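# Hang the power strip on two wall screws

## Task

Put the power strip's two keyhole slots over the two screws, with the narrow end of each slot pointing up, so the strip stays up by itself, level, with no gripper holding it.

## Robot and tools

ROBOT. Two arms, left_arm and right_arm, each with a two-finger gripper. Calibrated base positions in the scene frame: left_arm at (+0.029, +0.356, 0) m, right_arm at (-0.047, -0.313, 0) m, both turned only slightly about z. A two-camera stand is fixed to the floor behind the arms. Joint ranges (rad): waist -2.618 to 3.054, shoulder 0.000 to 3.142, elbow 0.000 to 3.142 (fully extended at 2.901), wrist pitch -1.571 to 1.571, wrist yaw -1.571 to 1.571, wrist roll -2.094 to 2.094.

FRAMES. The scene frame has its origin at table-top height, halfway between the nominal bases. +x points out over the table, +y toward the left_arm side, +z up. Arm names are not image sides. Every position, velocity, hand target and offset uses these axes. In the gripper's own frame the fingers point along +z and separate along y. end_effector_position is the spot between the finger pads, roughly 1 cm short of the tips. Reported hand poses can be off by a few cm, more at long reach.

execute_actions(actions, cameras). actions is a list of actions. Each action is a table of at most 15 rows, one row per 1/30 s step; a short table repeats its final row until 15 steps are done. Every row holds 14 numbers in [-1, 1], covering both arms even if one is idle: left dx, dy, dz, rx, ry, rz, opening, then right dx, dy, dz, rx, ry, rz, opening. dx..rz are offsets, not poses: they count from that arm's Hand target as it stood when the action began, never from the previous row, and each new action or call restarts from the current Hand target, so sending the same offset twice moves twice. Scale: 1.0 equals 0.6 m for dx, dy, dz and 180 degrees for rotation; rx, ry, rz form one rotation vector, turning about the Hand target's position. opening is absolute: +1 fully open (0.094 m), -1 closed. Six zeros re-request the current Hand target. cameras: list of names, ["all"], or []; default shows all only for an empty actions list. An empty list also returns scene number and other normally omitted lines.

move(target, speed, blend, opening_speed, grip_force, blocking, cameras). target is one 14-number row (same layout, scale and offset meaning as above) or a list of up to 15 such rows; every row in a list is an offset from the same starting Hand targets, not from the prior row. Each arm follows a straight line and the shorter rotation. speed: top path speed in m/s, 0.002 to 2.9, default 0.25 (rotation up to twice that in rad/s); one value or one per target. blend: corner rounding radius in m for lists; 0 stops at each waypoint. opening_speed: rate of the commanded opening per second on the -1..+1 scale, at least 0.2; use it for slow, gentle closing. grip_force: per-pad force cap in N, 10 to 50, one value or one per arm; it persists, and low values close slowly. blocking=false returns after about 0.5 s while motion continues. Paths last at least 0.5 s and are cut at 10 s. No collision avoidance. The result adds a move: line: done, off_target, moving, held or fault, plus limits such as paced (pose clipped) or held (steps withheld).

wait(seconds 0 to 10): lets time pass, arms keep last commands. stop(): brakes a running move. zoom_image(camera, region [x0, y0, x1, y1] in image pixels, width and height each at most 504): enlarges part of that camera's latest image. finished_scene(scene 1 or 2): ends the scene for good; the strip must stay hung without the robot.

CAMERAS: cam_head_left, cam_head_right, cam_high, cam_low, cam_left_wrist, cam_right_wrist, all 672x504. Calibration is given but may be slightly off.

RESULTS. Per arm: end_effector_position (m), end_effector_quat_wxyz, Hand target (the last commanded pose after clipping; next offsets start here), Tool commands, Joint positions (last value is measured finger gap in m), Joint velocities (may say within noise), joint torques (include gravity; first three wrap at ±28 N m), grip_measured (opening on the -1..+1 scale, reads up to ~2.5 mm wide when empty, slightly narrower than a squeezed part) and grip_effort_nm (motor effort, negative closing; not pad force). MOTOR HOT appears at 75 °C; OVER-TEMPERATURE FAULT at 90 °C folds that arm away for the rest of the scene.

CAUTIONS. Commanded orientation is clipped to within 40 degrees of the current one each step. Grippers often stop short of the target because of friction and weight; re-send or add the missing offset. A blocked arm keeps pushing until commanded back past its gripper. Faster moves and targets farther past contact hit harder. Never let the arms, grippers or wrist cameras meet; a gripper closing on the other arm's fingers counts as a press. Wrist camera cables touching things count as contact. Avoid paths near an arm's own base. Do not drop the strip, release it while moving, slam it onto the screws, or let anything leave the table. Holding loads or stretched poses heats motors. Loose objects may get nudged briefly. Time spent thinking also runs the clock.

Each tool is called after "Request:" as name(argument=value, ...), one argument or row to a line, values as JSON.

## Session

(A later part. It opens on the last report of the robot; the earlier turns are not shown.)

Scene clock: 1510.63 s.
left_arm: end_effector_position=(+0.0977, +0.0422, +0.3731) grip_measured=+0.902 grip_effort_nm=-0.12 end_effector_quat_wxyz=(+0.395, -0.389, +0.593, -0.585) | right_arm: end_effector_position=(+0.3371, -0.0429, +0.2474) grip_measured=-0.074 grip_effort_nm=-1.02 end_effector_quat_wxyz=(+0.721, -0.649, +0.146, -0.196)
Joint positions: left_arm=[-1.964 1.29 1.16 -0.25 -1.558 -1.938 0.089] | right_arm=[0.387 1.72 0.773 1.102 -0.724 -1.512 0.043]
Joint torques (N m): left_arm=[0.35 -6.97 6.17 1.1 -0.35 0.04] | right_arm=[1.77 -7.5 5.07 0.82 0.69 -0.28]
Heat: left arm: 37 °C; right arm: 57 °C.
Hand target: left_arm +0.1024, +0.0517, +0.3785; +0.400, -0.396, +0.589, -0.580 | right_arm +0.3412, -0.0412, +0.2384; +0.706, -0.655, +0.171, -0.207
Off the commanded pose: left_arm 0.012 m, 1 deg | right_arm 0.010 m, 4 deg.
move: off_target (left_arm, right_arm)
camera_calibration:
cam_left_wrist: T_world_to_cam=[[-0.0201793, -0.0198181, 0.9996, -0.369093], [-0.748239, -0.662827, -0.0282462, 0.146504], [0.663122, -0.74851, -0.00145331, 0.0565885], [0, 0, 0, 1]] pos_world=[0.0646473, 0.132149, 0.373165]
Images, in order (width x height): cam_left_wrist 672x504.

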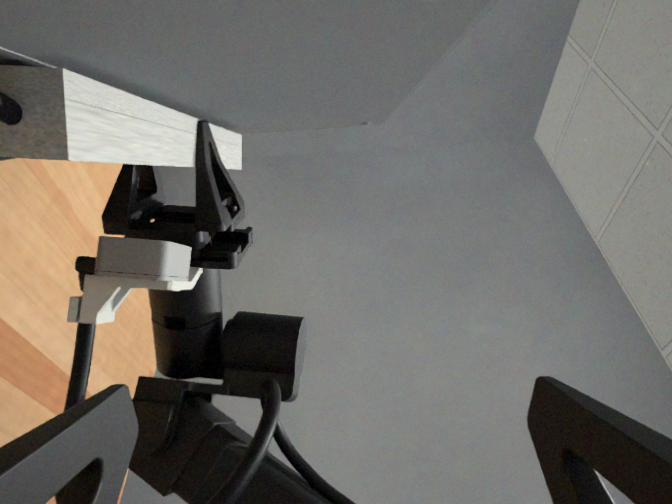

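Request:
move(
  target=[
    [0,0,0,0,0,0,0.9,-0.006,-0.006,0.055,0,0,0,-0.35],
    [0,0,0,0,0,0,0.9,-0.006,-0.006,0.055,0,0,0,-0.03],
  ],
  speed=0.03,
  opening_speed=0.2,
  cameras=["cam_left_wrist"],
)

Request:
zoom_image(
  camera="cam_left_wrist",
  region=[0, 40, 320, 280],
)

Scene clock: 1520.87 s.
left_arm: end_effector_position=(+0.0977, +0.0422, +0.3731) grip_measured=+0.902 grip_effort_nm=-0.12 end_effector_quat_wxyz=(+0.395, -0.389, +0.593, -0.585) | right_arm: end_effector_position=(+0.3366, -0.0460, +0.2471) grip_measured=-0.033 grip_effort_nm=0.15 end_effector_quat_wxyz=(+0.696, -0.667, +0.180, -0.196)
Joint positions: left_arm=[-1.964 1.29 1.16 -0.25 -1.558 -1.938 0.089] | right_arm=[0.399 1.636 0.773 0.922 -0.667 -1.546 0.045]
Joint torques (N m): left_arm=[0.35 -6.94 6.15 1.09 -0.35 0.04] | right_arm=[0.18 -8.85 9.05 1.24 0.07 0.14]
Heat: left arm: 37 °C; right arm: 55 °C.
Hand target: left_arm +0.1024, +0.0517, +0.3785; +0.400, -0.396, +0.589, -0.580 | right_arm +0.3376, -0.0447, +0.2714; +0.706, -0.655, +0.171, -0.207
Off the commanded pose: left_arm 0.012 m, 1 deg | right_arm 0.024 m, 2 deg.
move: off_target (left_arm, right_arm); target 2's new opening was sent with right_arm's hand 0.024 m and 2 deg from that target
camera_calibration:
cam_left_wrist: T_world_to_cam=[[-0.0201793, -0.0198181, 0.9996, -0.369093], [-0.748239, -0.662827, -0.0282462, 0.146504], [0.663122, -0.74851, -0.00145331, 0.0565885], [0, 0, 0, 1]] pos_world=[0.0646473, 0.132149, 0.373165]
Images, in order (width x height): cam_left_wrist 672x504.

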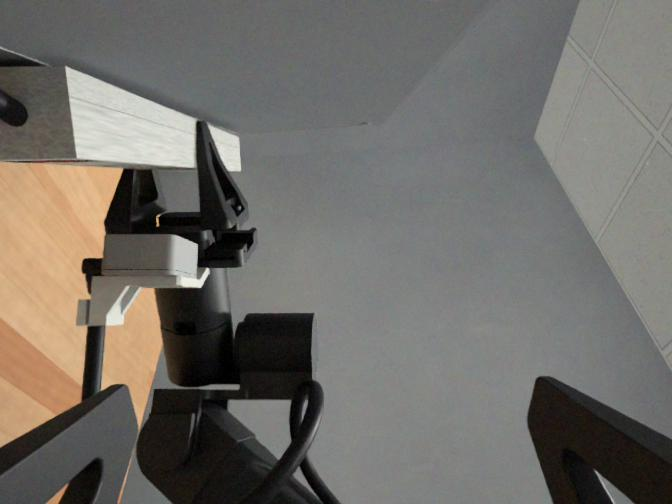

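Scaled by 1.575.

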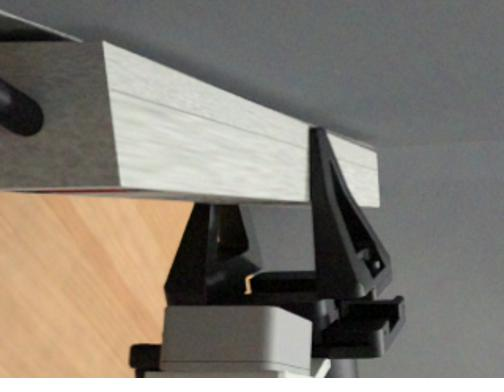

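Request:
move(
  target=[0,0,0,0,0,0,0.9,0,0,-0.02,0,0,0,-0.03],
  speed=0.03,
  cameras=["cam_left_wrist"],
)

Request:
zoom_image(
  camera="cam_left_wrist",
  region=[0, 40, 320, 280],
)

Scene clock: 1525.73 s.
left_arm: end_effector_position=(+0.0977, +0.0422, +0.3731) grip_measured=+0.902 grip_effort_nm=-0.12 end_effector_quat_wxyz=(+0.395, -0.389, +0.593, -0.585) | right_arm: end_effector_position=(+0.3364, -0.0462, +0.2504) grip_measured=-0.033 grip_effort_nm=0.14 end_effector_quat_wxyz=(+0.699, -0.664, +0.175, -0.201)
Joint positions: left_arm=[-1.964 1.29 1.16 -0.25 -1.558 -1.938 0.089] | right_arm=[0.399 1.636 0.773 0.938 -0.666 -1.547 0.045]
Joint torques (N m): left_arm=[0.32 -6.94 6.15 1.11 -0.35 0.03] | right_arm=[0.54 -6.54 7.19 1.51 0.11 0.07]
Heat: left arm: 37 °C; right arm: 55 °C.
Hand target: left_arm +0.1024, +0.0517, +0.3785; +0.400, -0.396, +0.589, -0.580 | right_arm +0.3376, -0.0448, +0.2594; +0.706, -0.655, +0.171, -0.207
Off the commanded pose: left_arm 0.012 m, 1 deg | right_arm 0.009 m, 2 deg.
move: off_target (left_arm)
camera_calibration:
cam_left_wrist: T_world_to_cam=[[-0.0201793, -0.0198181, 0.9996, -0.369093], [-0.748239, -0.662827, -0.0282462, 0.146504], [0.663122, -0.74851, -0.00145331, 0.0565885], [0, 0, 0, 1]] pos_world=[0.0646473, 0.132149, 0.373165]
Images, in order (width x height): cam_left_wrist 672x504.

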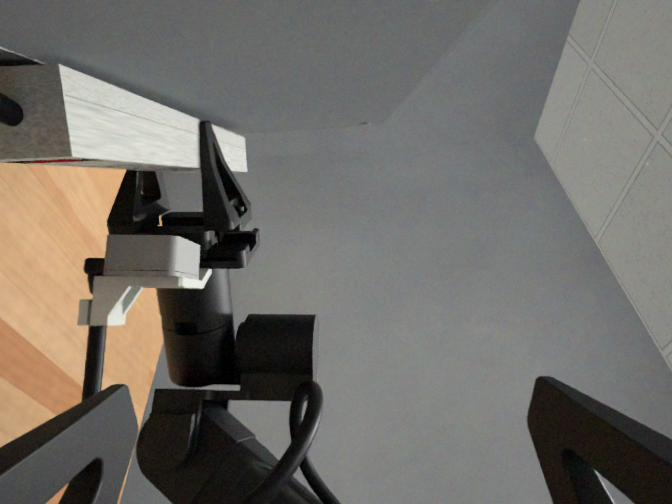

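Scaled by 1.575.

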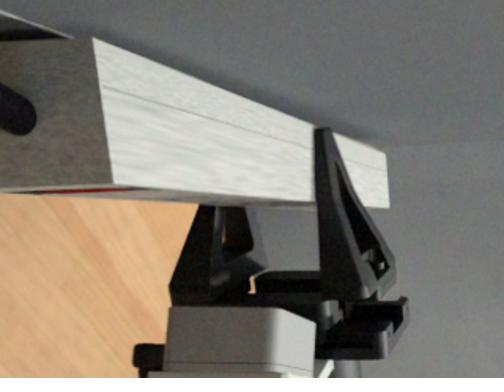

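Request:
move(
  target=[0,0,0,0,0,0,0.9,0,0,-0.025,0,0,0,-0.03],
  speed=0.03,
  cameras=["cam_left_wrist"],
)

Request:
zoom_image(
  camera="cam_left_wrist",
  region=[0, 40, 320, 280],
)

Scene clock: 1530.97 s.
left_arm: end_effector_position=(+0.0977, +0.0422, +0.3731) grip_measured=+0.902 grip_effort_nm=-0.12 end_effector_quat_wxyz=(+0.395, -0.389, +0.593, -0.585) | right_arm: end_effector_position=(+0.3365, -0.0453, +0.2505) grip_measured=-0.032 grip_effort_nm=0.10 end_effector_quat_wxyz=(+0.706, -0.656, +0.162, -0.210)
Joint positions: left_arm=[-1.964 1.29 1.16 -0.25 -1.558 -1.938 0.089] | right_arm=[0.399 1.663 0.764 1.009 -0.672 -1.55 0.045]
Joint torques (N m): left_arm=[0.34 -6.97 6.16 1.1 -0.35 0.02] | right_arm=[0.49 -5.78 5.79 1.48 0.16 0.11]
Heat: left arm: 37 °C; right arm: 55 °C.
Hand target: left_arm +0.1024, +0.0517, +0.3785; +0.400, -0.396, +0.589, -0.580 | right_arm +0.3376, -0.0448, +0.2446; +0.706, -0.655, +0.171, -0.207
Off the commanded pose: left_arm 0.012 m, 1 deg | right_arm 0.006 m, 1 deg.
move: off_target (left_arm)
camera_calibration:
cam_left_wrist: T_world_to_cam=[[-0.0201793, -0.0198181, 0.9996, -0.369093], [-0.748239, -0.662827, -0.0282462, 0.146504], [0.663122, -0.74851, -0.00145331, 0.0565885], [0, 0, 0, 1]] pos_world=[0.0646473, 0.132149, 0.373165]
Images, in order (width x height): cam_left_wrist 672x504.

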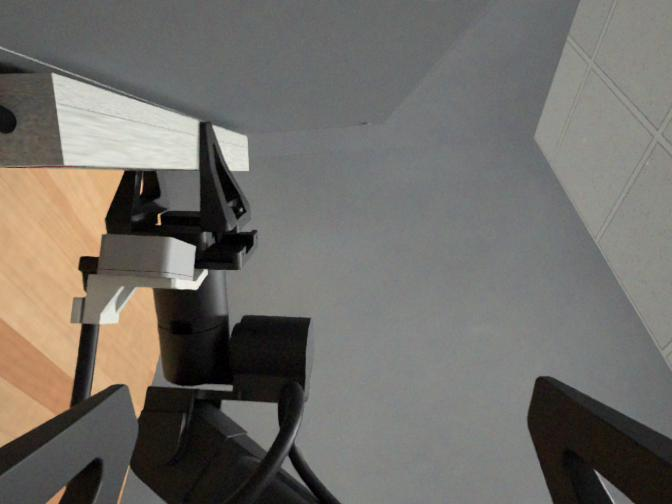

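Scaled by 1.575.

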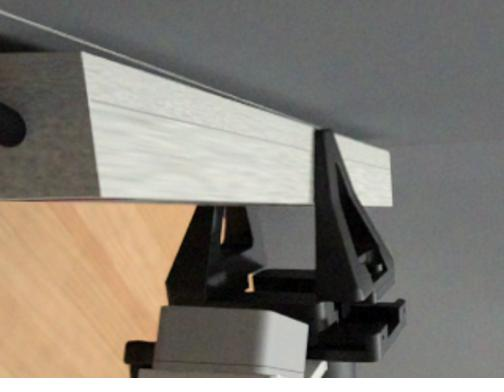

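Request:
move(
  target=[0,0,0,0,0,0,0.9,0.02,0.025,0.06,0.007,0.0085,-0.015,-0.03],
  speed=0.03,
  cameras=["cam_left_wrist"],
)

Request:
zoom_image(
  camera="cam_left_wrist",
  region=[0, 40, 320, 280],
)

Scene clock: 1539.80 s.
left_arm: end_effector_position=(+0.0977, +0.0422, +0.3731) grip_measured=+0.902 grip_effort_nm=-0.12 end_effector_quat_wxyz=(+0.395, -0.389, +0.593, -0.585) | right_arm: end_effector_position=(+0.3394, -0.0417, +0.2507) grip_measured=-0.031 grip_effort_nm=0.04 end_effector_quat_wxyz=(+0.692, -0.665, +0.193, -0.203)
Joint positions: left_arm=[-1.964 1.29 1.16 -0.25 -1.558 -1.938 0.089] | right_arm=[0.422 1.627 0.787 0.891 -0.613 -1.544 0.046]
Joint torques (N m): left_arm=[0.32 -6.95 6.19 1.1 -0.35 0.03] | right_arm=[3.06 -6.89 12.81 1.17 0.52 0.36]
Heat: left arm: 37 °C; right arm: 54 °C.
Hand target: left_arm +0.1024, +0.0517, +0.3785; +0.400, -0.396, +0.589, -0.580 | right_arm +0.3496, -0.0298, +0.2805; +0.706, -0.646, +0.198, -0.213
Off the commanded pose: left_arm 0.012 m, 1 deg | right_arm 0.034 m, 3 deg.
move: off_target (left_arm, right_arm)
camera_calibration:
cam_left_wrist: T_world_to_cam=[[-0.0201793, -0.0198181, 0.9996, -0.369093], [-0.748239, -0.662827, -0.0282462, 0.146504], [0.663122, -0.74851, -0.00145331, 0.0565885], [0, 0, 0, 1]] pos_world=[0.0646473, 0.132149, 0.373165]
Images, in order (width x height): cam_left_wrist 672x504.

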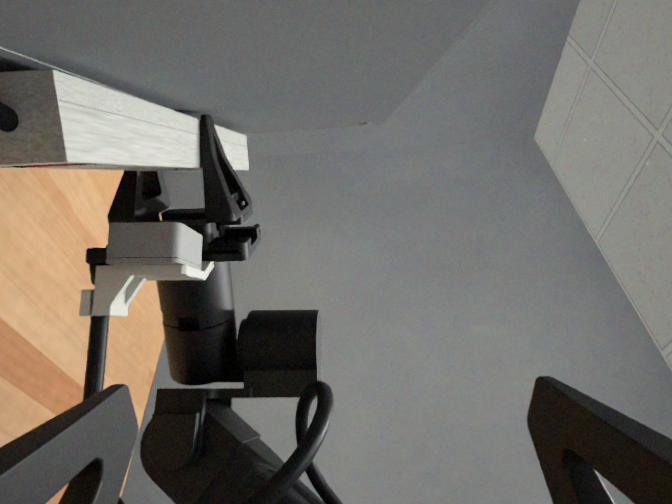

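Scaled by 1.575.

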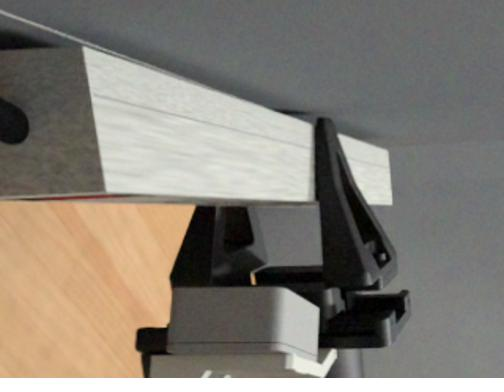

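Request:
move(
  target=[
    [0,0,0,0,0,0,0.9,-0.02,-0.025,0.0,0,0,0,-0.03],
    [0,0,0,0,0,0,0.9,-0.02,-0.025,0.0,0,0,0,-0.35],
  ],
  speed=0.03,
  opening_speed=0.2,
  cameras=["cam_left_wrist"],
)

Request:
zoom_image(
  camera="cam_left_wrist",
  region=[0, 40, 320, 280],
)

Scene clock: 1554.00 s.
left_arm: end_effector_position=(+0.0977, +0.0422, +0.3731) grip_measured=+0.902 grip_effort_nm=-0.12 end_effector_quat_wxyz=(+0.395, -0.389, +0.593, -0.585) | right_arm: end_effector_position=(+0.3399, -0.0431, +0.2488) grip_measured=-0.064 grip_effort_nm=-1.02 end_effector_quat_wxyz=(+0.685, -0.669, +0.206, -0.202)
Joint positions: left_arm=[-1.964 1.29 1.16 -0.25 -1.558 -1.938 0.089] | right_arm=[0.425 1.611 0.787 0.849 -0.593 -1.544 0.044]
Joint torques (N m): left_arm=[0.32 -6.97 6.16 1.11 -0.34 0.03] | right_arm=[0.13 -9.55 8.21 1.58 0.04 0.35]
Heat: left arm: 37 °C; right arm: 58 °C.
Hand target: left_arm +0.1024, +0.0517, +0.3785; +0.400, -0.396, +0.589, -0.580 | right_arm +0.3375, -0.0447, +0.2805; +0.706, -0.646, +0.198, -0.213
Off the commanded pose: left_arm 0.012 m, 1 deg | right_arm 0.032 m, 4 deg.
move: off_target (left_arm, right_arm); target 2's new opening was sent with right_arm's hand 0.031 m and 4 deg from that target
camera_calibration:
cam_left_wrist: T_world_to_cam=[[-0.0201793, -0.0198181, 0.9996, -0.369093], [-0.748239, -0.662827, -0.0282462, 0.146504], [0.663122, -0.74851, -0.00145331, 0.0565885], [0, 0, 0, 1]] pos_world=[0.0646473, 0.132149, 0.373165]
Images, in order (width x height): cam_left_wrist 672x504.

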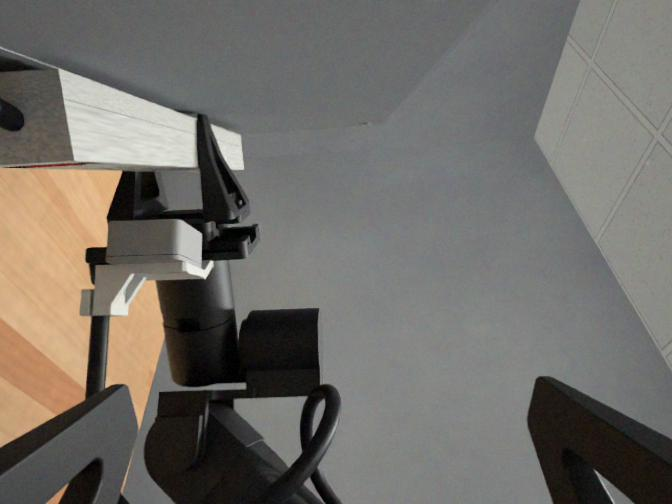

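Scaled by 1.575.

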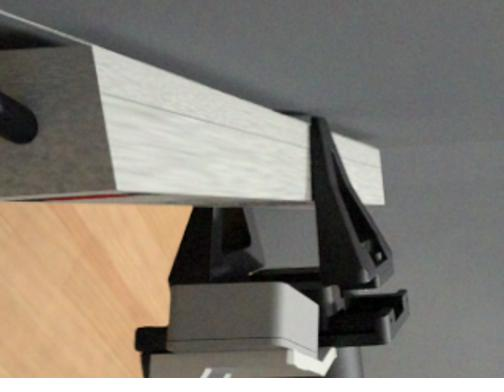

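Request:
move(
  target=[
    [0,0,0,0,0,0,0.9,0.02,0.025,0.0,0.024,-0.006,0.01,-0.35],
    [0,0,0,0,0,0,0.9,0.02,0.025,-0.03,0.031,0.003,0.01,-0.35],
  ],
  speed=0.04,
  cameras=["cam_left_wrist"],
)

Request:
zoom_image(
  camera="cam_left_wrist",
  region=[0, 40, 320, 280],
)

Scene clock: 1563.90 s.
left_arm: end_effector_position=(+0.0977, +0.0422, +0.3731) grip_measured=+0.902 grip_effort_nm=-0.12 end_effector_quat_wxyz=(+0.395, -0.389, +0.593, -0.585) | right_arm: end_effector_position=(+0.3396, -0.0430, +0.2479) grip_measured=-0.064 grip_effort_nm=-1.02 end_effector_quat_wxyz=(+0.720, -0.643, +0.182, -0.187)
Joint positions: left_arm=[-1.964 1.29 1.16 -0.25 -1.558 -1.938 0.089] | right_arm=[0.402 1.7 0.767 1.069 -0.668 -1.464 0.044]
Joint torques (N m): left_arm=[0.35 -6.95 6.17 1.11 -0.34 0.03] | right_arm=[4 -4.41 9.81 1.74 0.77 0.71]
Heat: left arm: 37 °C; right arm: 57 °C.
Hand target: left_arm +0.1024, +0.0517, +0.3785; +0.400, -0.396, +0.589, -0.580 | right_arm +0.3496, -0.0298, +0.2624; +0.739, -0.615, +0.201, -0.189
Off the commanded pose: left_arm 0.012 m, 1 deg | right_arm 0.022 m, 4 deg.
move: off_target (left_arm, right_arm)
camera_calibration:
cam_left_wrist: T_world_to_cam=[[-0.0201793, -0.0198181, 0.9996, -0.369093], [-0.748239, -0.662827, -0.0282462, 0.146504], [0.663122, -0.74851, -0.00145331, 0.0565885], [0, 0, 0, 1]] pos_world=[0.0646473, 0.132149, 0.373165]
Images, in order (width x height): cam_left_wrist 672x504.

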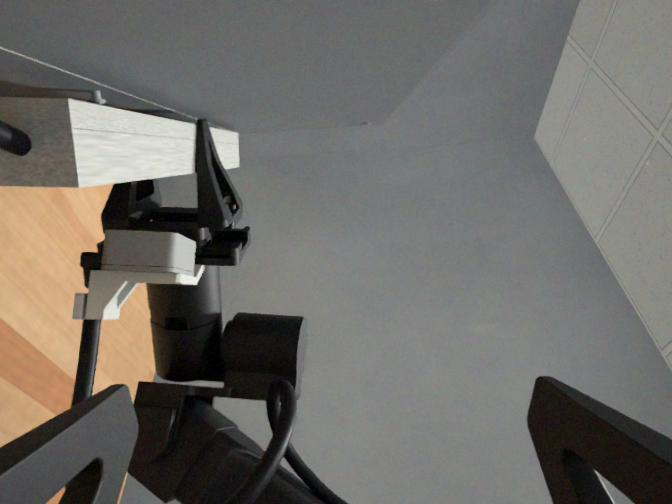

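Scaled by 1.575.

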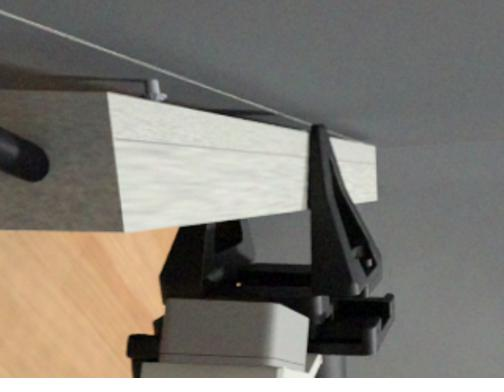

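Request:
move(
  target=[
    [0,0,0,0,0,0,0.9,0.0,0.0,0.03,0,0,-0.015,-0.35],
    [0,0,0,0,0,0,0.9,0.02,0.025,0.03,0,0,-0.035,-0.35],
  ],
  speed=0.04,
  cameras=["cam_left_wrist"],
)

Request:
zoom_image(
  camera="cam_left_wrist",
  region=[0, 40, 320, 280],
)

Scene clock: 1570.07 s.
left_arm: end_effector_position=(+0.0977, +0.0422, +0.3731) grip_measured=+0.902 grip_effort_nm=-0.12 end_effector_quat_wxyz=(+0.395, -0.389, +0.593, -0.585) | right_arm: end_effector_position=(+0.3411, -0.0419, +0.2487) grip_measured=-0.064 grip_effort_nm=-1.02 end_effector_quat_wxyz=(+0.707, -0.646, +0.217, -0.189)
Joint positions: left_arm=[-1.964 1.29 1.16 -0.25 -1.558 -1.938 0.089] | right_arm=[0.428 1.653 0.767 0.973 -0.588 -1.46 0.044]
Joint torques (N m): left_arm=[0.34 -6.93 6.19 1.1 -0.34 0.03] | right_arm=[8.27 -4.14 13.42 1.81 1.53 0.34]
Heat: left arm: 37 °C; right arm: 56 °C.
Hand target: left_arm +0.1024, +0.0517, +0.3785; +0.400, -0.396, +0.589, -0.580 | right_arm +0.3616, -0.0148, +0.2804; +0.727, -0.603, +0.235, -0.229
Off the commanded pose: left_arm 0.012 m, 1 deg | right_arm 0.046 m, 7 deg.
move: off_target (left_arm, right_arm)
camera_calibration:
cam_left_wrist: T_world_to_cam=[[-0.0201793, -0.0198181, 0.9996, -0.369093], [-0.748239, -0.662827, -0.0282462, 0.146504], [0.663122, -0.74851, -0.00145331, 0.0565885], [0, 0, 0, 1]] pos_world=[0.0646473, 0.132149, 0.373165]
Images, in order (width x height): cam_left_wrist 672x504.

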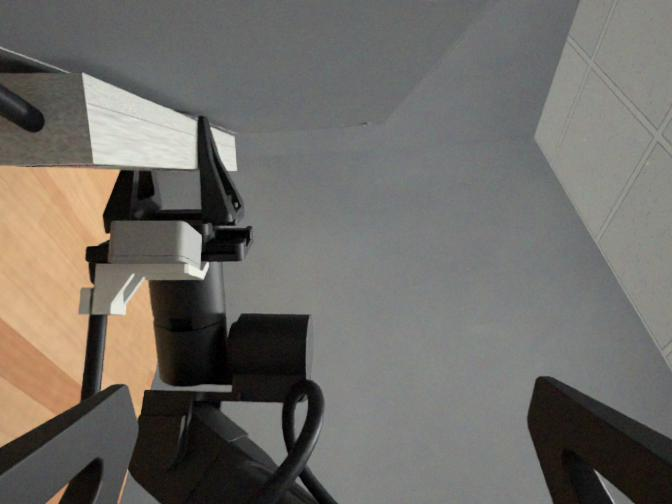

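Scaled by 1.575.

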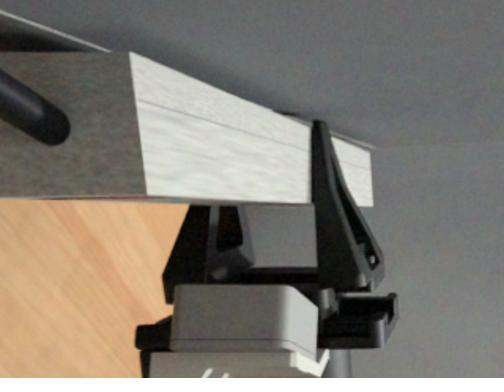

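Request:
move(
  target=[
    [0,0,0,0,0,0,0.9,-0.03,-0.035,-0.008,-0.010,-0.012,0.02,-0.35],
    [0,0,0,0,0,0,0.9,0.0,0.002,-0.008,-0.010,-0.012,0,-0.35],
  ],
  speed=0.04,
  cameras=["cam_left_wrist"],
)

Request:
zoom_image(
  camera="cam_left_wrist",
  region=[0, 40, 320, 280],
)

Scene clock: 1576.73 s.
left_arm: end_effector_position=(+0.0977, +0.0422, +0.3731) grip_measured=+0.902 grip_effort_nm=-0.12 end_effector_quat_wxyz=(+0.395, -0.389, +0.593, -0.585) | right_arm: end_effector_position=(+0.3404, -0.0415, +0.2488) grip_measured=-0.064 grip_effort_nm=-1.02 end_effector_quat_wxyz=(+0.704, -0.646, +0.211, -0.204)
Joint positions: left_arm=[-1.964 1.29 1.16 -0.25 -1.558 -1.938 0.089] | right_arm=[0.436 1.65 0.759 0.981 -0.568 -1.488 0.044]
Joint torques (N m): left_arm=[0.34 -6.95 6.17 1.09 -0.35 0.03] | right_arm=[7.94 -2.52 13.85 1.86 1.41 0.12]
Heat: left arm: 37 °C; right arm: 57 °C.
Hand target: left_arm +0.1024, +0.0517, +0.3785; +0.400, -0.396, +0.589, -0.580 | right_arm +0.3616, -0.0136, +0.2758; +0.722, -0.610, +0.217, -0.244
Off the commanded pose: left_arm 0.012 m, 1 deg | right_arm 0.044 m, 7 deg.
move: off_target (left_arm, right_arm)
camera_calibration:
cam_left_wrist: T_world_to_cam=[[-0.0201793, -0.0198181, 0.9996, -0.369093], [-0.748239, -0.662827, -0.0282462, 0.146504], [0.663122, -0.74851, -0.00145331, 0.0565885], [0, 0, 0, 1]] pos_world=[0.0646473, 0.132149, 0.373165]
Images, in order (width x height): cam_left_wrist 672x504.

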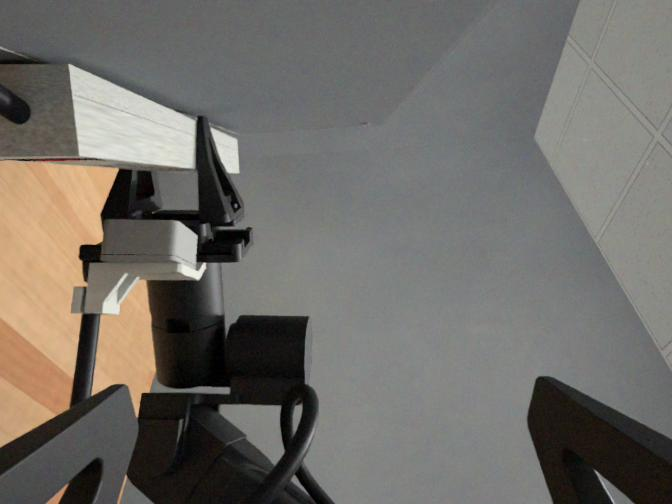

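Scaled by 1.575.

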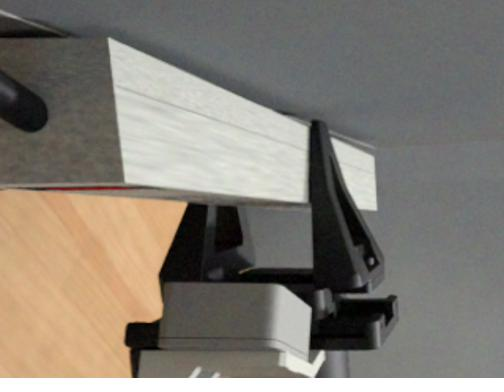

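Request:
move(
  target=[
    [0,0,0,0,0,0,0.9,0.01,0.012,0.006,-0.002,-0.002,0.02,-0.35],
    [0,0,0,0,0,0,0.9,0.015,0.018,0.006,0.006,-0.006,0.035,-0.35],
  ],
  speed=0.04,
  cameras=["cam_left_wrist"],
)

Request:
zoom_image(
  camera="cam_left_wrist",
  region=[0, 40, 320, 280],
)

Scene clock: 1587.47 s.
left_arm: end_effector_position=(+0.0977, +0.0422, +0.3731) grip_measured=+0.902 grip_effort_nm=-0.12 end_effector_quat_wxyz=(+0.395, -0.389, +0.593, -0.585) | right_arm: end_effector_position=(+0.3391, -0.0421, +0.2466) grip_measured=-0.064 grip_effort_nm=-1.03 end_effector_quat_wxyz=(+0.724, -0.639, +0.172, -0.197)
Joint positions: left_arm=[-1.964 1.29 1.16 -0.25 -1.558 -1.938 0.089] | right_arm=[0.406 1.721 0.758 1.122 -0.664 -1.475 0.044]
Joint torques (N m): left_arm=[0.35 -6.98 6.13 1.11 -0.34 0.04] | right_arm=[7.54 -2.56 18.93 1.09 1.1 0.45]
Heat: left arm: 37 °C; right arm: 60 °C.
Hand target: left_arm +0.1024, +0.0517, +0.3785; +0.400, -0.396, +0.589, -0.580 | right_arm +0.3706, -0.0028, +0.2792; +0.742, -0.612, +0.179, -0.208
Off the commanded pose: left_arm 0.012 m, 1 deg | right_arm 0.060 m, 4 deg.
move: off_target (left_arm, right_arm)
camera_calibration:
cam_left_wrist: T_world_to_cam=[[-0.0201793, -0.0198181, 0.9996, -0.369093], [-0.748239, -0.662827, -0.0282462, 0.146504], [0.663122, -0.74851, -0.00145331, 0.0565885], [0, 0, 0, 1]] pos_world=[0.0646473, 0.132149, 0.373165]
Images, in order (width x height): cam_left_wrist 672x504.

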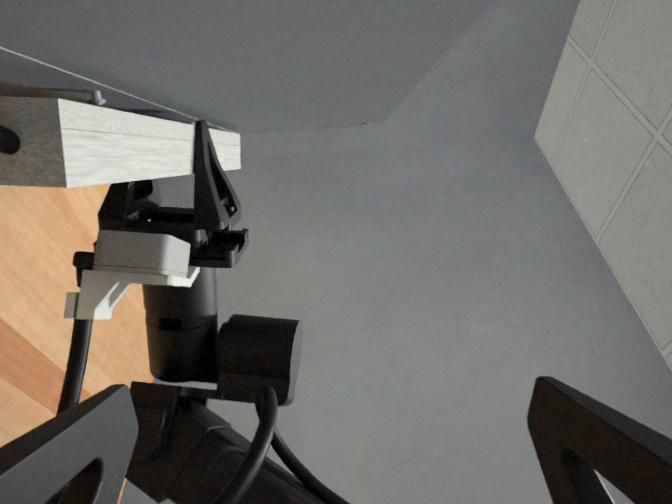

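Scaled by 1.575.

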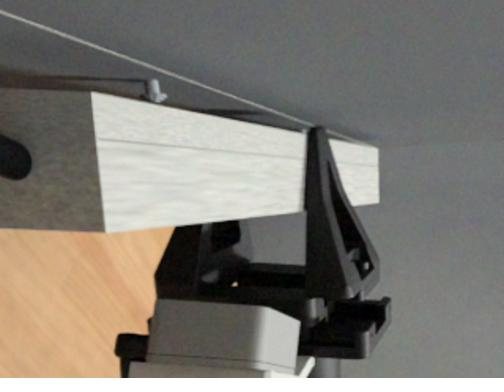

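Request:
move(
  target=[
    [0,0,0,0,0,0,0.9,-0.01,-0.012,0.01,0,0,-0.02,-0.35],
    [0,0,0,0,0,0,0.9,0.0,0.0,0.01,-0.005,0.004,-0.033,-0.35],
  ],
  speed=0.04,
  cameras=["cam_left_wrist"],
)

Request:
zoom_image(
  camera="cam_left_wrist",
  region=[0, 40, 320, 280],
)

Scene clock: 1596.20 s.
left_arm: end_effector_position=(+0.0977, +0.0422, +0.3731) grip_measured=+0.902 grip_effort_nm=-0.12 end_effector_quat_wxyz=(+0.395, -0.389, +0.593, -0.585) | right_arm: end_effector_position=(+0.3402, -0.0414, +0.2480) grip_measured=-0.064 grip_effort_nm=-1.02 end_effector_quat_wxyz=(+0.708, -0.645, +0.202, -0.203)
Joint positions: left_arm=[-1.964 1.29 1.16 -0.25 -1.558 -1.938 0.089] | right_arm=[0.43 1.665 0.758 1.01 -0.589 -1.49 0.044]
Joint torques (N m): left_arm=[0.36 -6.97 6.15 1.11 -0.34 0.03] | right_arm=[9.01 -2.85 17.63 1.41 1.62 0.16]
Heat: left arm: 37 °C; right arm: 63 °C.
Hand target: left_arm +0.1024, +0.0517, +0.3785; +0.400, -0.396, +0.589, -0.580 | right_arm +0.3706, -0.0028, +0.2852; +0.724, -0.609, +0.213, -0.244
Off the commanded pose: left_arm 0.012 m, 1 deg | right_arm 0.062 m, 7 deg.
move: off_target (left_arm, right_arm)
camera_calibration:
cam_left_wrist: T_world_to_cam=[[-0.0201793, -0.0198181, 0.9996, -0.369093], [-0.748239, -0.662827, -0.0282462, 0.146504], [0.663122, -0.74851, -0.00145331, 0.0565885], [0, 0, 0, 1]] pos_world=[0.0646473, 0.132149, 0.373165]
Images, in order (width x height): cam_left_wrist 672x504.

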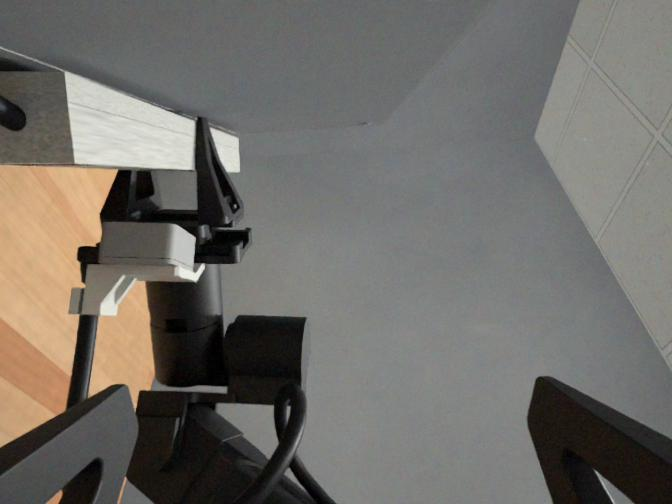

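Scaled by 1.575.

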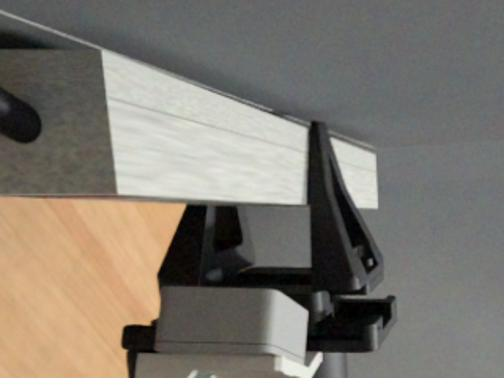

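Request:
move(
  target=[
    [0,0,0,0,0,0,0.9,-0.04,-0.045,-0.008,0,0,0,-0.35],
    [0,0,0,0,0,0,0.9,-0.04,-0.045,-0.008,0,0,0,-0.04],
    [0,0,0,0,0,0,0.9,-0.065,-0.072,-0.008,0,0,0.01,-0.04],
  ],
  speed=0.03,
  opening_speed=0.2,
  cameras=["cam_left_wrist"],
)

Request:
zoom_image(
  camera="cam_left_wrist",
  region=[0, 40, 320, 280],
)

Scene clock: 1613.63 s.
left_arm: end_effector_position=(+0.0977, +0.0422, +0.3731) grip_measured=+0.902 grip_effort_nm=-0.12 end_effector_quat_wxyz=(+0.395, -0.389, +0.593, -0.585) | right_arm: end_effector_position=(+0.3391, -0.0428, +0.2478) grip_measured=-0.039 grip_effort_nm=-0.06 end_effector_quat_wxyz=(+0.702, -0.643, +0.218, -0.216)
Joint positions: left_arm=[-1.964 1.29 1.16 -0.25 -1.558 -1.938 0.089] | right_arm=[0.447 1.639 0.739 0.99 -0.53 -1.498 0.045]
Joint torques (N m): left_arm=[0.35 -6.91 6.16 1.11 -0.34 0.03] | right_arm=[0.25 -10.02 5.83 1.95 0.14 0.39]
Heat: left arm: 37 °C; right arm: 64 °C.
Hand target: left_arm +0.1024, +0.0517, +0.3785; +0.400, -0.396, +0.589, -0.580 | right_arm +0.3316, -0.0460, +0.2803; +0.728, -0.612, +0.204, -0.232
Off the commanded pose: left_arm 0.012 m, 1 deg | right_arm 0.034 m, 5 deg.
move: off_target (left_arm, right_arm); target 2's new opening was sent with right_arm's hand 0.035 m and 6 deg from that target
camera_calibration:
cam_left_wrist: T_world_to_cam=[[-0.0201793, -0.0198181, 0.9996, -0.369093], [-0.748239, -0.662827, -0.0282462, 0.146504], [0.663122, -0.74851, -0.00145331, 0.0565885], [0, 0, 0, 1]] pos_world=[0.0646473, 0.132149, 0.373165]
Images, in order (width x height): cam_left_wrist 672x504.

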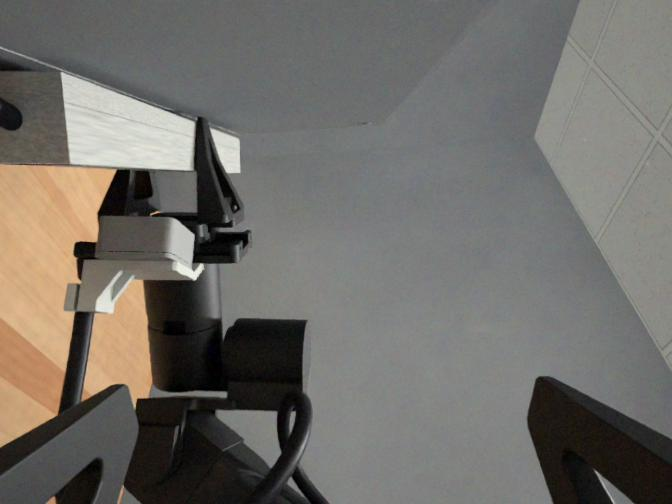

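Scaled by 1.575.

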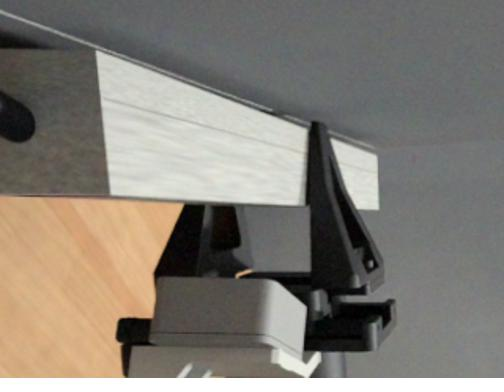

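Request:
move(
  target=[0,0,0,0,0,0,0.9,-0.02,-0.025,0.004,0,0,0.01,-0.03],
  speed=0.03,
  cameras=["cam_left_wrist"],
)

Request:
zoom_image(
  camera="cam_left_wrist",
  region=[0, 40, 320, 280],
)

Scene clock: 1618.47 s.
left_arm: end_effector_position=(+0.0977, +0.0422, +0.3731) grip_measured=+0.902 grip_effort_nm=-0.12 end_effector_quat_wxyz=(+0.395, -0.389, +0.593, -0.585) | right_arm: end_effector_position=(+0.3310, -0.0581, +0.2463) grip_measured=-0.030 grip_effort_nm=0.02 end_effector_quat_wxyz=(+0.699, -0.646, +0.217, -0.214)
Joint positions: left_arm=[-1.964 1.29 1.16 -0.25 -1.558 -1.938 0.089] | right_arm=[0.409 1.589 0.689 0.984 -0.572 -1.498 0.046]
Joint torques (N m): left_arm=[0.35 -6.95 6.16 1.1 -0.34 0.03] | right_arm=[-0.28 -10.37 6.06 2.02 -0.15 0.52]
Heat: left arm: 37 °C; right arm: 61 °C.
Hand target: left_arm +0.1024, +0.0517, +0.3785; +0.400, -0.396, +0.589, -0.580 | right_arm +0.3196, -0.0610, +0.2829; +0.732, -0.615, +0.194, -0.221
Off the commanded pose: left_arm 0.012 m, 1 deg | right_arm 0.038 m, 6 deg.
move: off_target (left_arm, right_arm)
camera_calibration:
cam_left_wrist: T_world_to_cam=[[-0.0201793, -0.0198181, 0.9996, -0.369093], [-0.748239, -0.662827, -0.0282462, 0.146504], [0.663122, -0.74851, -0.00145331, 0.0565885], [0, 0, 0, 1]] pos_world=[0.0646473, 0.132149, 0.373165]
Images, in order (width x height): cam_left_wrist 672x504.

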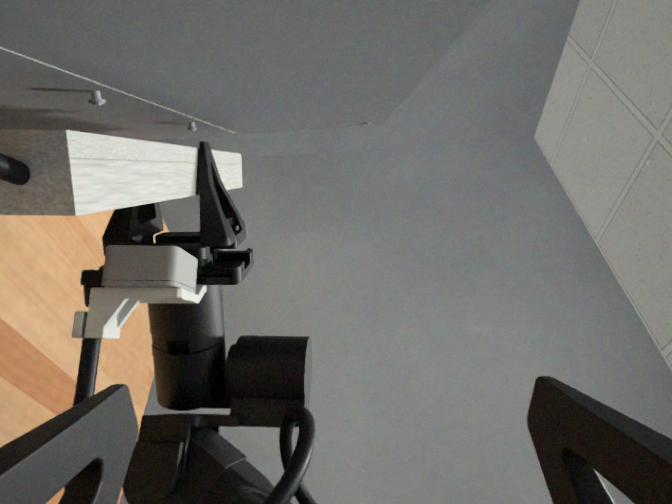

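Scaled by 1.575.

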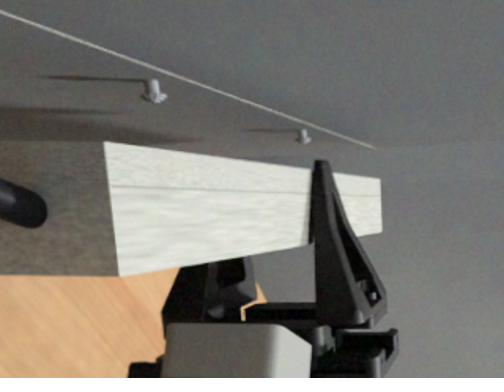

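Request:
move(
  target=[
    [0,0,0,0,0,0,0.9,0,0,0,0,0,0,-0.35],
    [0,0,0,0,0,0,0.9,0.02,0.034,0.005,0,0,-0.006,-0.35],
    [0,0,0,0,0,0,0.9,0.05,0.072,0.006,0,0,-0.006,-0.35],
  ],
  speed=0.04,
  cameras=["cam_left_wrist"],
)

Request:
zoom_image(
  camera="cam_left_wrist",
  region=[0, 40, 320, 280],
)

Scene clock: 1635.07 s.
left_arm: end_effector_position=(+0.0977, +0.0422, +0.3731) grip_measured=+0.902 grip_effort_nm=-0.12 end_effector_quat_wxyz=(+0.395, -0.389, +0.593, -0.585) | right_arm: end_effector_position=(+0.3334, -0.0370, +0.2438) grip_measured=-0.071 grip_effort_nm=-1.03 end_effector_quat_wxyz=(+0.697, -0.649, +0.220, -0.212)
Joint positions: left_arm=[-1.964 1.29 1.16 -0.25 -1.558 -1.938 0.089] | right_arm=[0.471 1.628 0.728 0.97 -0.509 -1.505 0.044]
Joint torques (N m): left_arm=[0.34 -6.98 6.19 1.1 -0.34 0.03] | right_arm=[2.62 -4.11 15.16 1.83 0.25 0.35]
Heat: left arm: 37 °C; right arm: 56 °C.
Hand target: left_arm +0.1024, +0.0517, +0.3785; +0.400, -0.396, +0.589, -0.580 | right_arm +0.3496, -0.0177, +0.2864; +0.730, -0.613, +0.200, -0.228
Off the commanded pose: left_arm 0.012 m, 1 deg | right_arm 0.050 m, 6 deg.
move: off_target (left_arm, right_arm)
camera_calibration:
cam_left_wrist: T_world_to_cam=[[-0.0201793, -0.0198181, 0.9996, -0.369093], [-0.748239, -0.662827, -0.0282462, 0.146504], [0.663122, -0.74851, -0.00145331, 0.0565885], [0, 0, 0, 1]] pos_world=[0.0646473, 0.132149, 0.373165]
Images, in order (width x height): cam_left_wrist 672x504.

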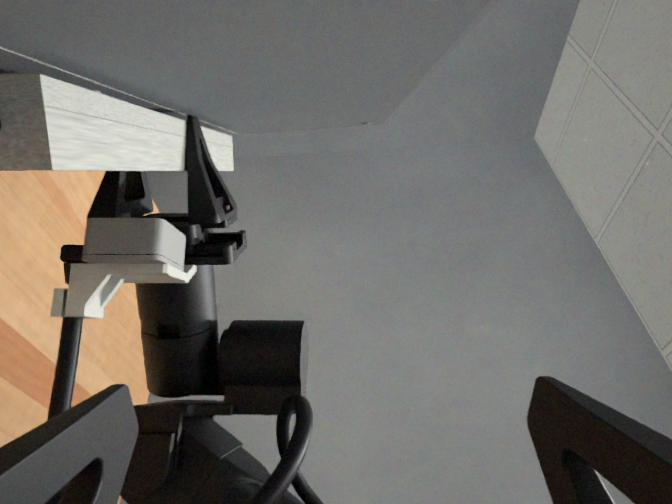

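Scaled by 1.575.

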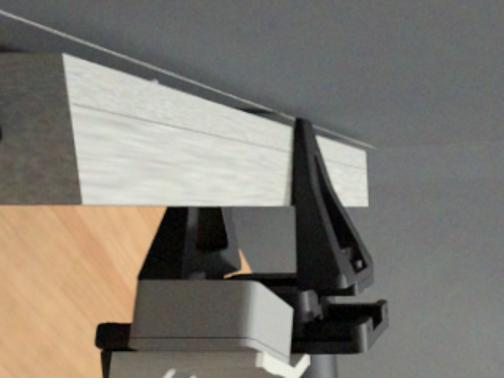

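Request:
move(
  target=[
    [0,0,0,0,0,0,0.9,-0.04,-0.065,0.012,0,0,0,-0.35],
    [0,0,0,0,0,0,0.9,0.01,-0.009,0.012,0,0,0,-0.35],
  ],
  speed=0.05,
  cameras=["cam_left_wrist"],
)

Request:
zoom_image(
  camera="cam_left_wrist",
  region=[0, 40, 320, 280],
)

Scene clock: 1646.70 s.
left_arm: end_effector_position=(+0.0977, +0.0422, +0.3731) grip_measured=+0.902 grip_effort_nm=-0.12 end_effector_quat_wxyz=(+0.395, -0.389, +0.593, -0.585) | right_arm: end_effector_position=(+0.3395, -0.0413, +0.2487) grip_measured=-0.071 grip_effort_nm=-1.02 end_effector_quat_wxyz=(+0.694, -0.651, +0.223, -0.210)
Joint positions: left_arm=[-1.964 1.29 1.16 -0.25 -1.558 -1.938 0.089] | right_arm=[0.45 1.621 0.758 0.924 -0.53 -1.504 0.044]
Joint torques (N m): left_arm=[0.35 -6.94 6.16 1.11 -0.34 0.03] | right_arm=[2.74 -4.03 14.94 1.99 0.23 0.41]
Heat: left arm: 37 °C; right arm: 57 °C.
Hand target: left_arm +0.1024, +0.0517, +0.3785; +0.400, -0.396, +0.589, -0.580 | right_arm +0.3556, -0.0232, +0.2937; +0.730, -0.613, +0.200, -0.228
Off the commanded pose: left_arm 0.012 m, 1 deg | right_arm 0.051 m, 7 deg.
move: off_target (left_arm, right_arm)
camera_calibration:
cam_left_wrist: T_world_to_cam=[[-0.0201793, -0.0198181, 0.9996, -0.369093], [-0.748239, -0.662827, -0.0282462, 0.146504], [0.663122, -0.74851, -0.00145331, 0.0565885], [0, 0, 0, 1]] pos_world=[0.0646473, 0.132149, 0.373165]
Images, in order (width x height): cam_left_wrist 672x504.

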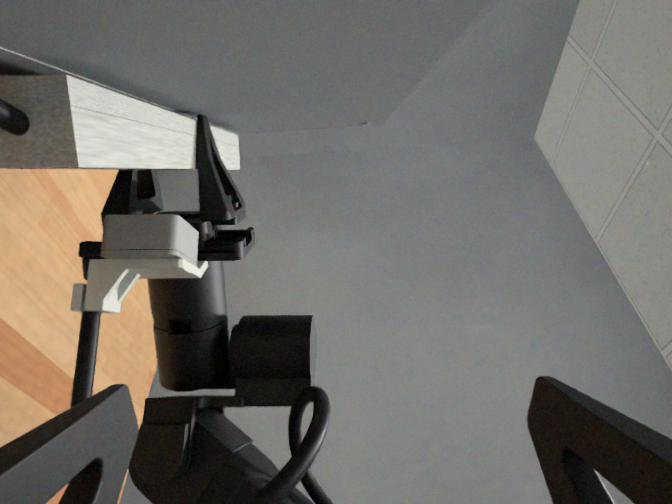

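Scaled by 1.575.

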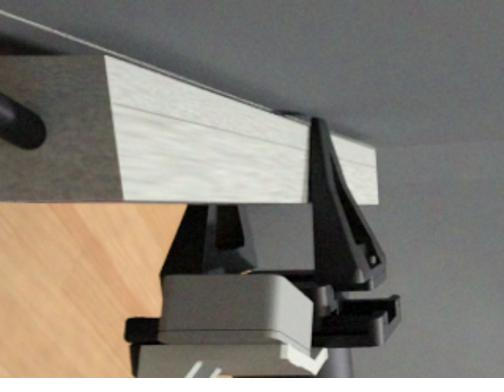

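Request:
move(
  target=[0,0,0,0,0,0,0.9,0.015,0.018,0,0,0,-0.03,-0.35],
  speed=0.05,
  cameras=["cam_left_wrist"],
)

Request:
zoom_image(
  camera="cam_left_wrist",
  region=[0, 40, 320, 280],
)

Scene clock: 1652.70 s.
left_arm: end_effector_position=(+0.0977, +0.0422, +0.3731) grip_measured=+0.902 grip_effort_nm=-0.12 end_effector_quat_wxyz=(+0.395, -0.389, +0.593, -0.585) | right_arm: end_effector_position=(+0.3404, -0.0406, +0.2491) grip_measured=-0.071 grip_effort_nm=-1.02 end_effector_quat_wxyz=(+0.690, -0.650, +0.232, -0.216)
Joint positions: left_arm=[-1.964 1.29 1.16 -0.25 -1.558 -1.938 0.089] | right_arm=[0.463 1.612 0.758 0.908 -0.494 -1.507 0.044]
Joint torques (N m): left_arm=[0.35 -6.97 6.19 1.1 -0.34 0.03] | right_arm=[6.94 -3.15 15.84 1.93 1.31 0.24]
Heat: left arm: 37 °C; right arm: 58 °C.
Hand target: left_arm +0.1024, +0.0517, +0.3785; +0.400, -0.396, +0.589, -0.580 | right_arm +0.3647, -0.0124, +0.2937; +0.718, -0.603, +0.229, -0.262
Off the commanded pose: left_arm 0.012 m, 1 deg | right_arm 0.058 m, 8 deg.
move: off_target (left_arm, right_arm)
camera_calibration:
cam_left_wrist: T_world_to_cam=[[-0.0201793, -0.0198181, 0.9996, -0.369093], [-0.748239, -0.662827, -0.0282462, 0.146504], [0.663122, -0.74851, -0.00145331, 0.0565885], [0, 0, 0, 1]] pos_world=[0.0646473, 0.132149, 0.373165]
Images, in order (width x height): cam_left_wrist 672x504.

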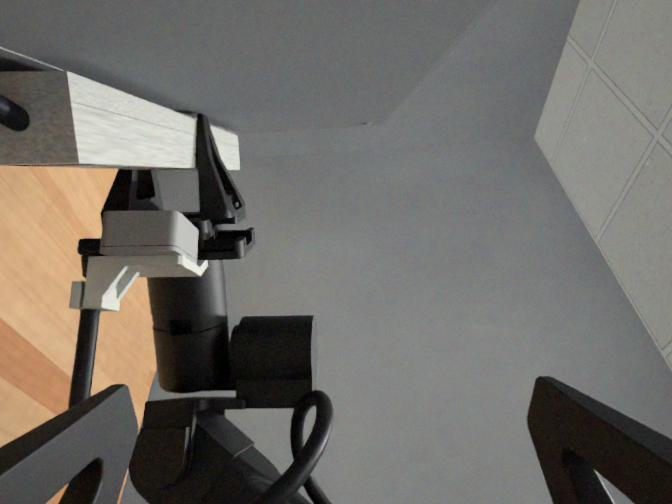

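Scaled by 1.575.

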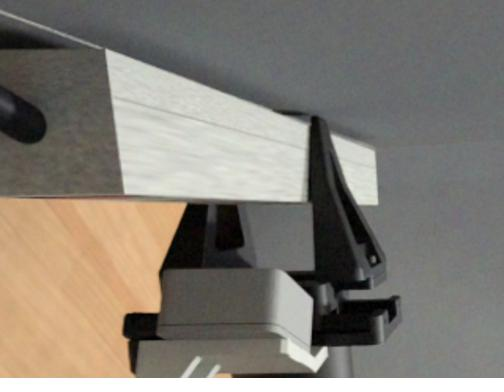

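Request:
move(
  target=[
    [0,0,0,0,0,0,0.9,-0.05,-0.06,-0.012,0,0,0.03,-0.35],
    [0,0,0,0,0,0,0.9,-0.05,-0.06,-0.012,0,0,0.03,0.02],
  ],
  speed=0.03,
  opening_speed=0.2,
  cameras=["cam_left_wrist"],
)

Request:
zoom_image(
  camera="cam_left_wrist",
  region=[0, 40, 320, 280],
)

Scene clock: 1662.77 s.
left_arm: end_effector_position=(+0.0977, +0.0422, +0.3731) grip_measured=+0.902 grip_effort_nm=-0.12 end_effector_quat_wxyz=(+0.395, -0.389, +0.593, -0.585) | right_arm: end_effector_position=(+0.3412, -0.0476, +0.2589) grip_measured=+0.019 grip_effort_nm=0.07 end_effector_quat_wxyz=(+0.698, -0.644, +0.217, -0.225)
Joint positions: left_arm=[-1.964 1.29 1.16 -0.25 -1.558 -1.938 0.089] | right_arm=[0.437 1.604 0.758 0.936 -0.528 -1.512 0.048]
Joint torques (N m): left_arm=[0.31 -6.94 6.16 1.11 -0.34 0.03] | right_arm=[-0.34 -7.9 6.6 2.22 -0.16 0.58]
Heat: left arm: 37 °C; right arm: 58 °C.
Hand target: left_arm +0.1024, +0.0517, +0.3785; +0.400, -0.396, +0.589, -0.580 | right_arm +0.3347, -0.0484, +0.2864; +0.730, -0.613, +0.200, -0.228
Off the commanded pose: left_arm 0.012 m, 1 deg | right_arm 0.028 m, 5 deg.
move: off_target (left_arm, right_arm); target 2's new opening was sent with right_arm's hand 0.029 m and 6 deg from that target
camera_calibration:
cam_left_wrist: T_world_to_cam=[[-0.0201793, -0.0198181, 0.9996, -0.369093], [-0.748239, -0.662827, -0.0282462, 0.146504], [0.663122, -0.74851, -0.00145331, 0.0565885], [0, 0, 0, 1]] pos_world=[0.0646473, 0.132149, 0.373165]
Images, in order (width x height): cam_left_wrist 672x504.

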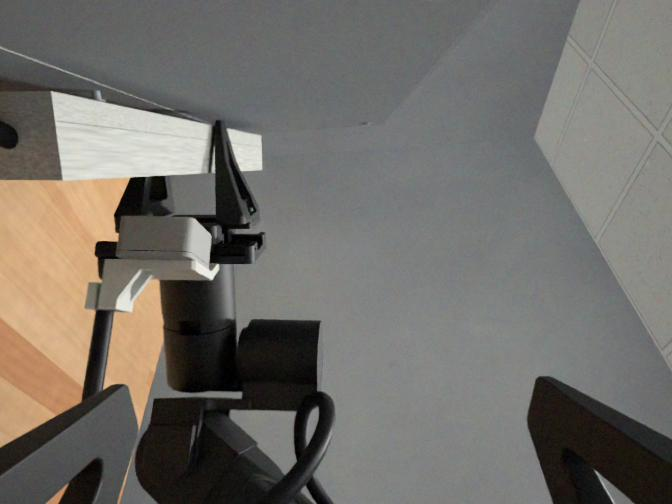

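Scaled by 1.575.

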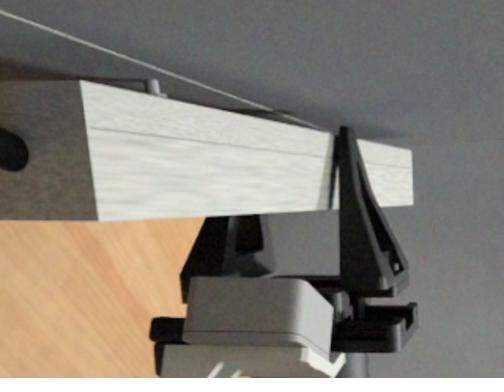

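Request:
move(
  target=[
    [0,0,0,0,0,0,0.9,-0.03,-0.036,-0.005,0,0,0,0.02],
    [0,0,0,0,0,0,0.9,-0.03,-0.036,-0.005,0,0,0,-0.35],
    [0,0,0,0,0,0,0.9,-0.03,-0.036,0.0,-0.006,-0.007,-0.01,-0.35],
    [0,0,0,0,0,0,0.9,0.035,0.043,0.0,-0.006,-0.007,-0.035,-0.35],
  ],
  speed=0.05,
  opening_speed=0.3,
  cameras=["cam_left_wrist"],
)

Request:
zoom_image(
  camera="cam_left_wrist",
  region=[0, 40, 320, 280],
)

Scene clock: 1686.23 s.
left_arm: end_effector_position=(+0.0977, +0.0422, +0.3731) grip_measured=+0.902 grip_effort_nm=-0.12 end_effector_quat_wxyz=(+0.395, -0.389, +0.593, -0.585) | right_arm: end_effector_position=(+0.3378, -0.0411, +0.2421) grip_measured=-0.029 grip_effort_nm=-1.02 end_effector_quat_wxyz=(+0.680, -0.648, +0.236, -0.249)
Joint positions: left_arm=[-1.964 1.29 1.16 -0.25 -1.558 -1.938 0.089] | right_arm=[0.494 1.607 0.716 0.945 -0.409 -1.551 0.046]
Joint torques (N m): left_arm=[0.36 -6.94 6.16 1.11 -0.33 0.03] | right_arm=[3.49 -4.12 14.74 1.96 0.57 0.33]
Heat: left arm: 37 °C; right arm: 54 °C.
Hand target: left_arm +0.1024, +0.0517, +0.3785; +0.400, -0.396, +0.589, -0.580 | right_arm +0.3556, -0.0226, +0.2866; +0.712, -0.605, +0.223, -0.276
Off the commanded pose: left_arm 0.012 m, 1 deg | right_arm 0.051 m, 7 deg.
move: off_target (left_arm, right_arm); target 2's new opening was sent with right_arm's hand 0.040 m and 7 deg from that target
camera_calibration:
cam_left_wrist: T_world_to_cam=[[-0.0201793, -0.0198181, 0.9996, -0.369093], [-0.748239, -0.662827, -0.0282462, 0.146504], [0.663122, -0.74851, -0.00145331, 0.0565885], [0, 0, 0, 1]] pos_world=[0.0646473, 0.132149, 0.373165]
Images, in order (width x height): cam_left_wrist 672x504.

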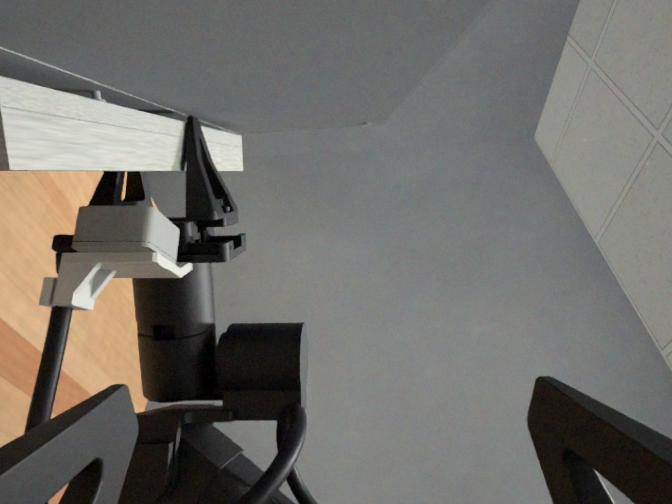

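Scaled by 1.575.

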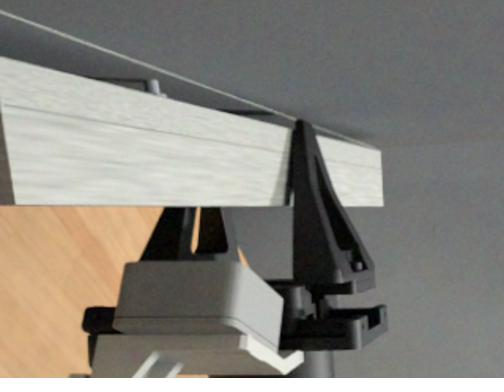

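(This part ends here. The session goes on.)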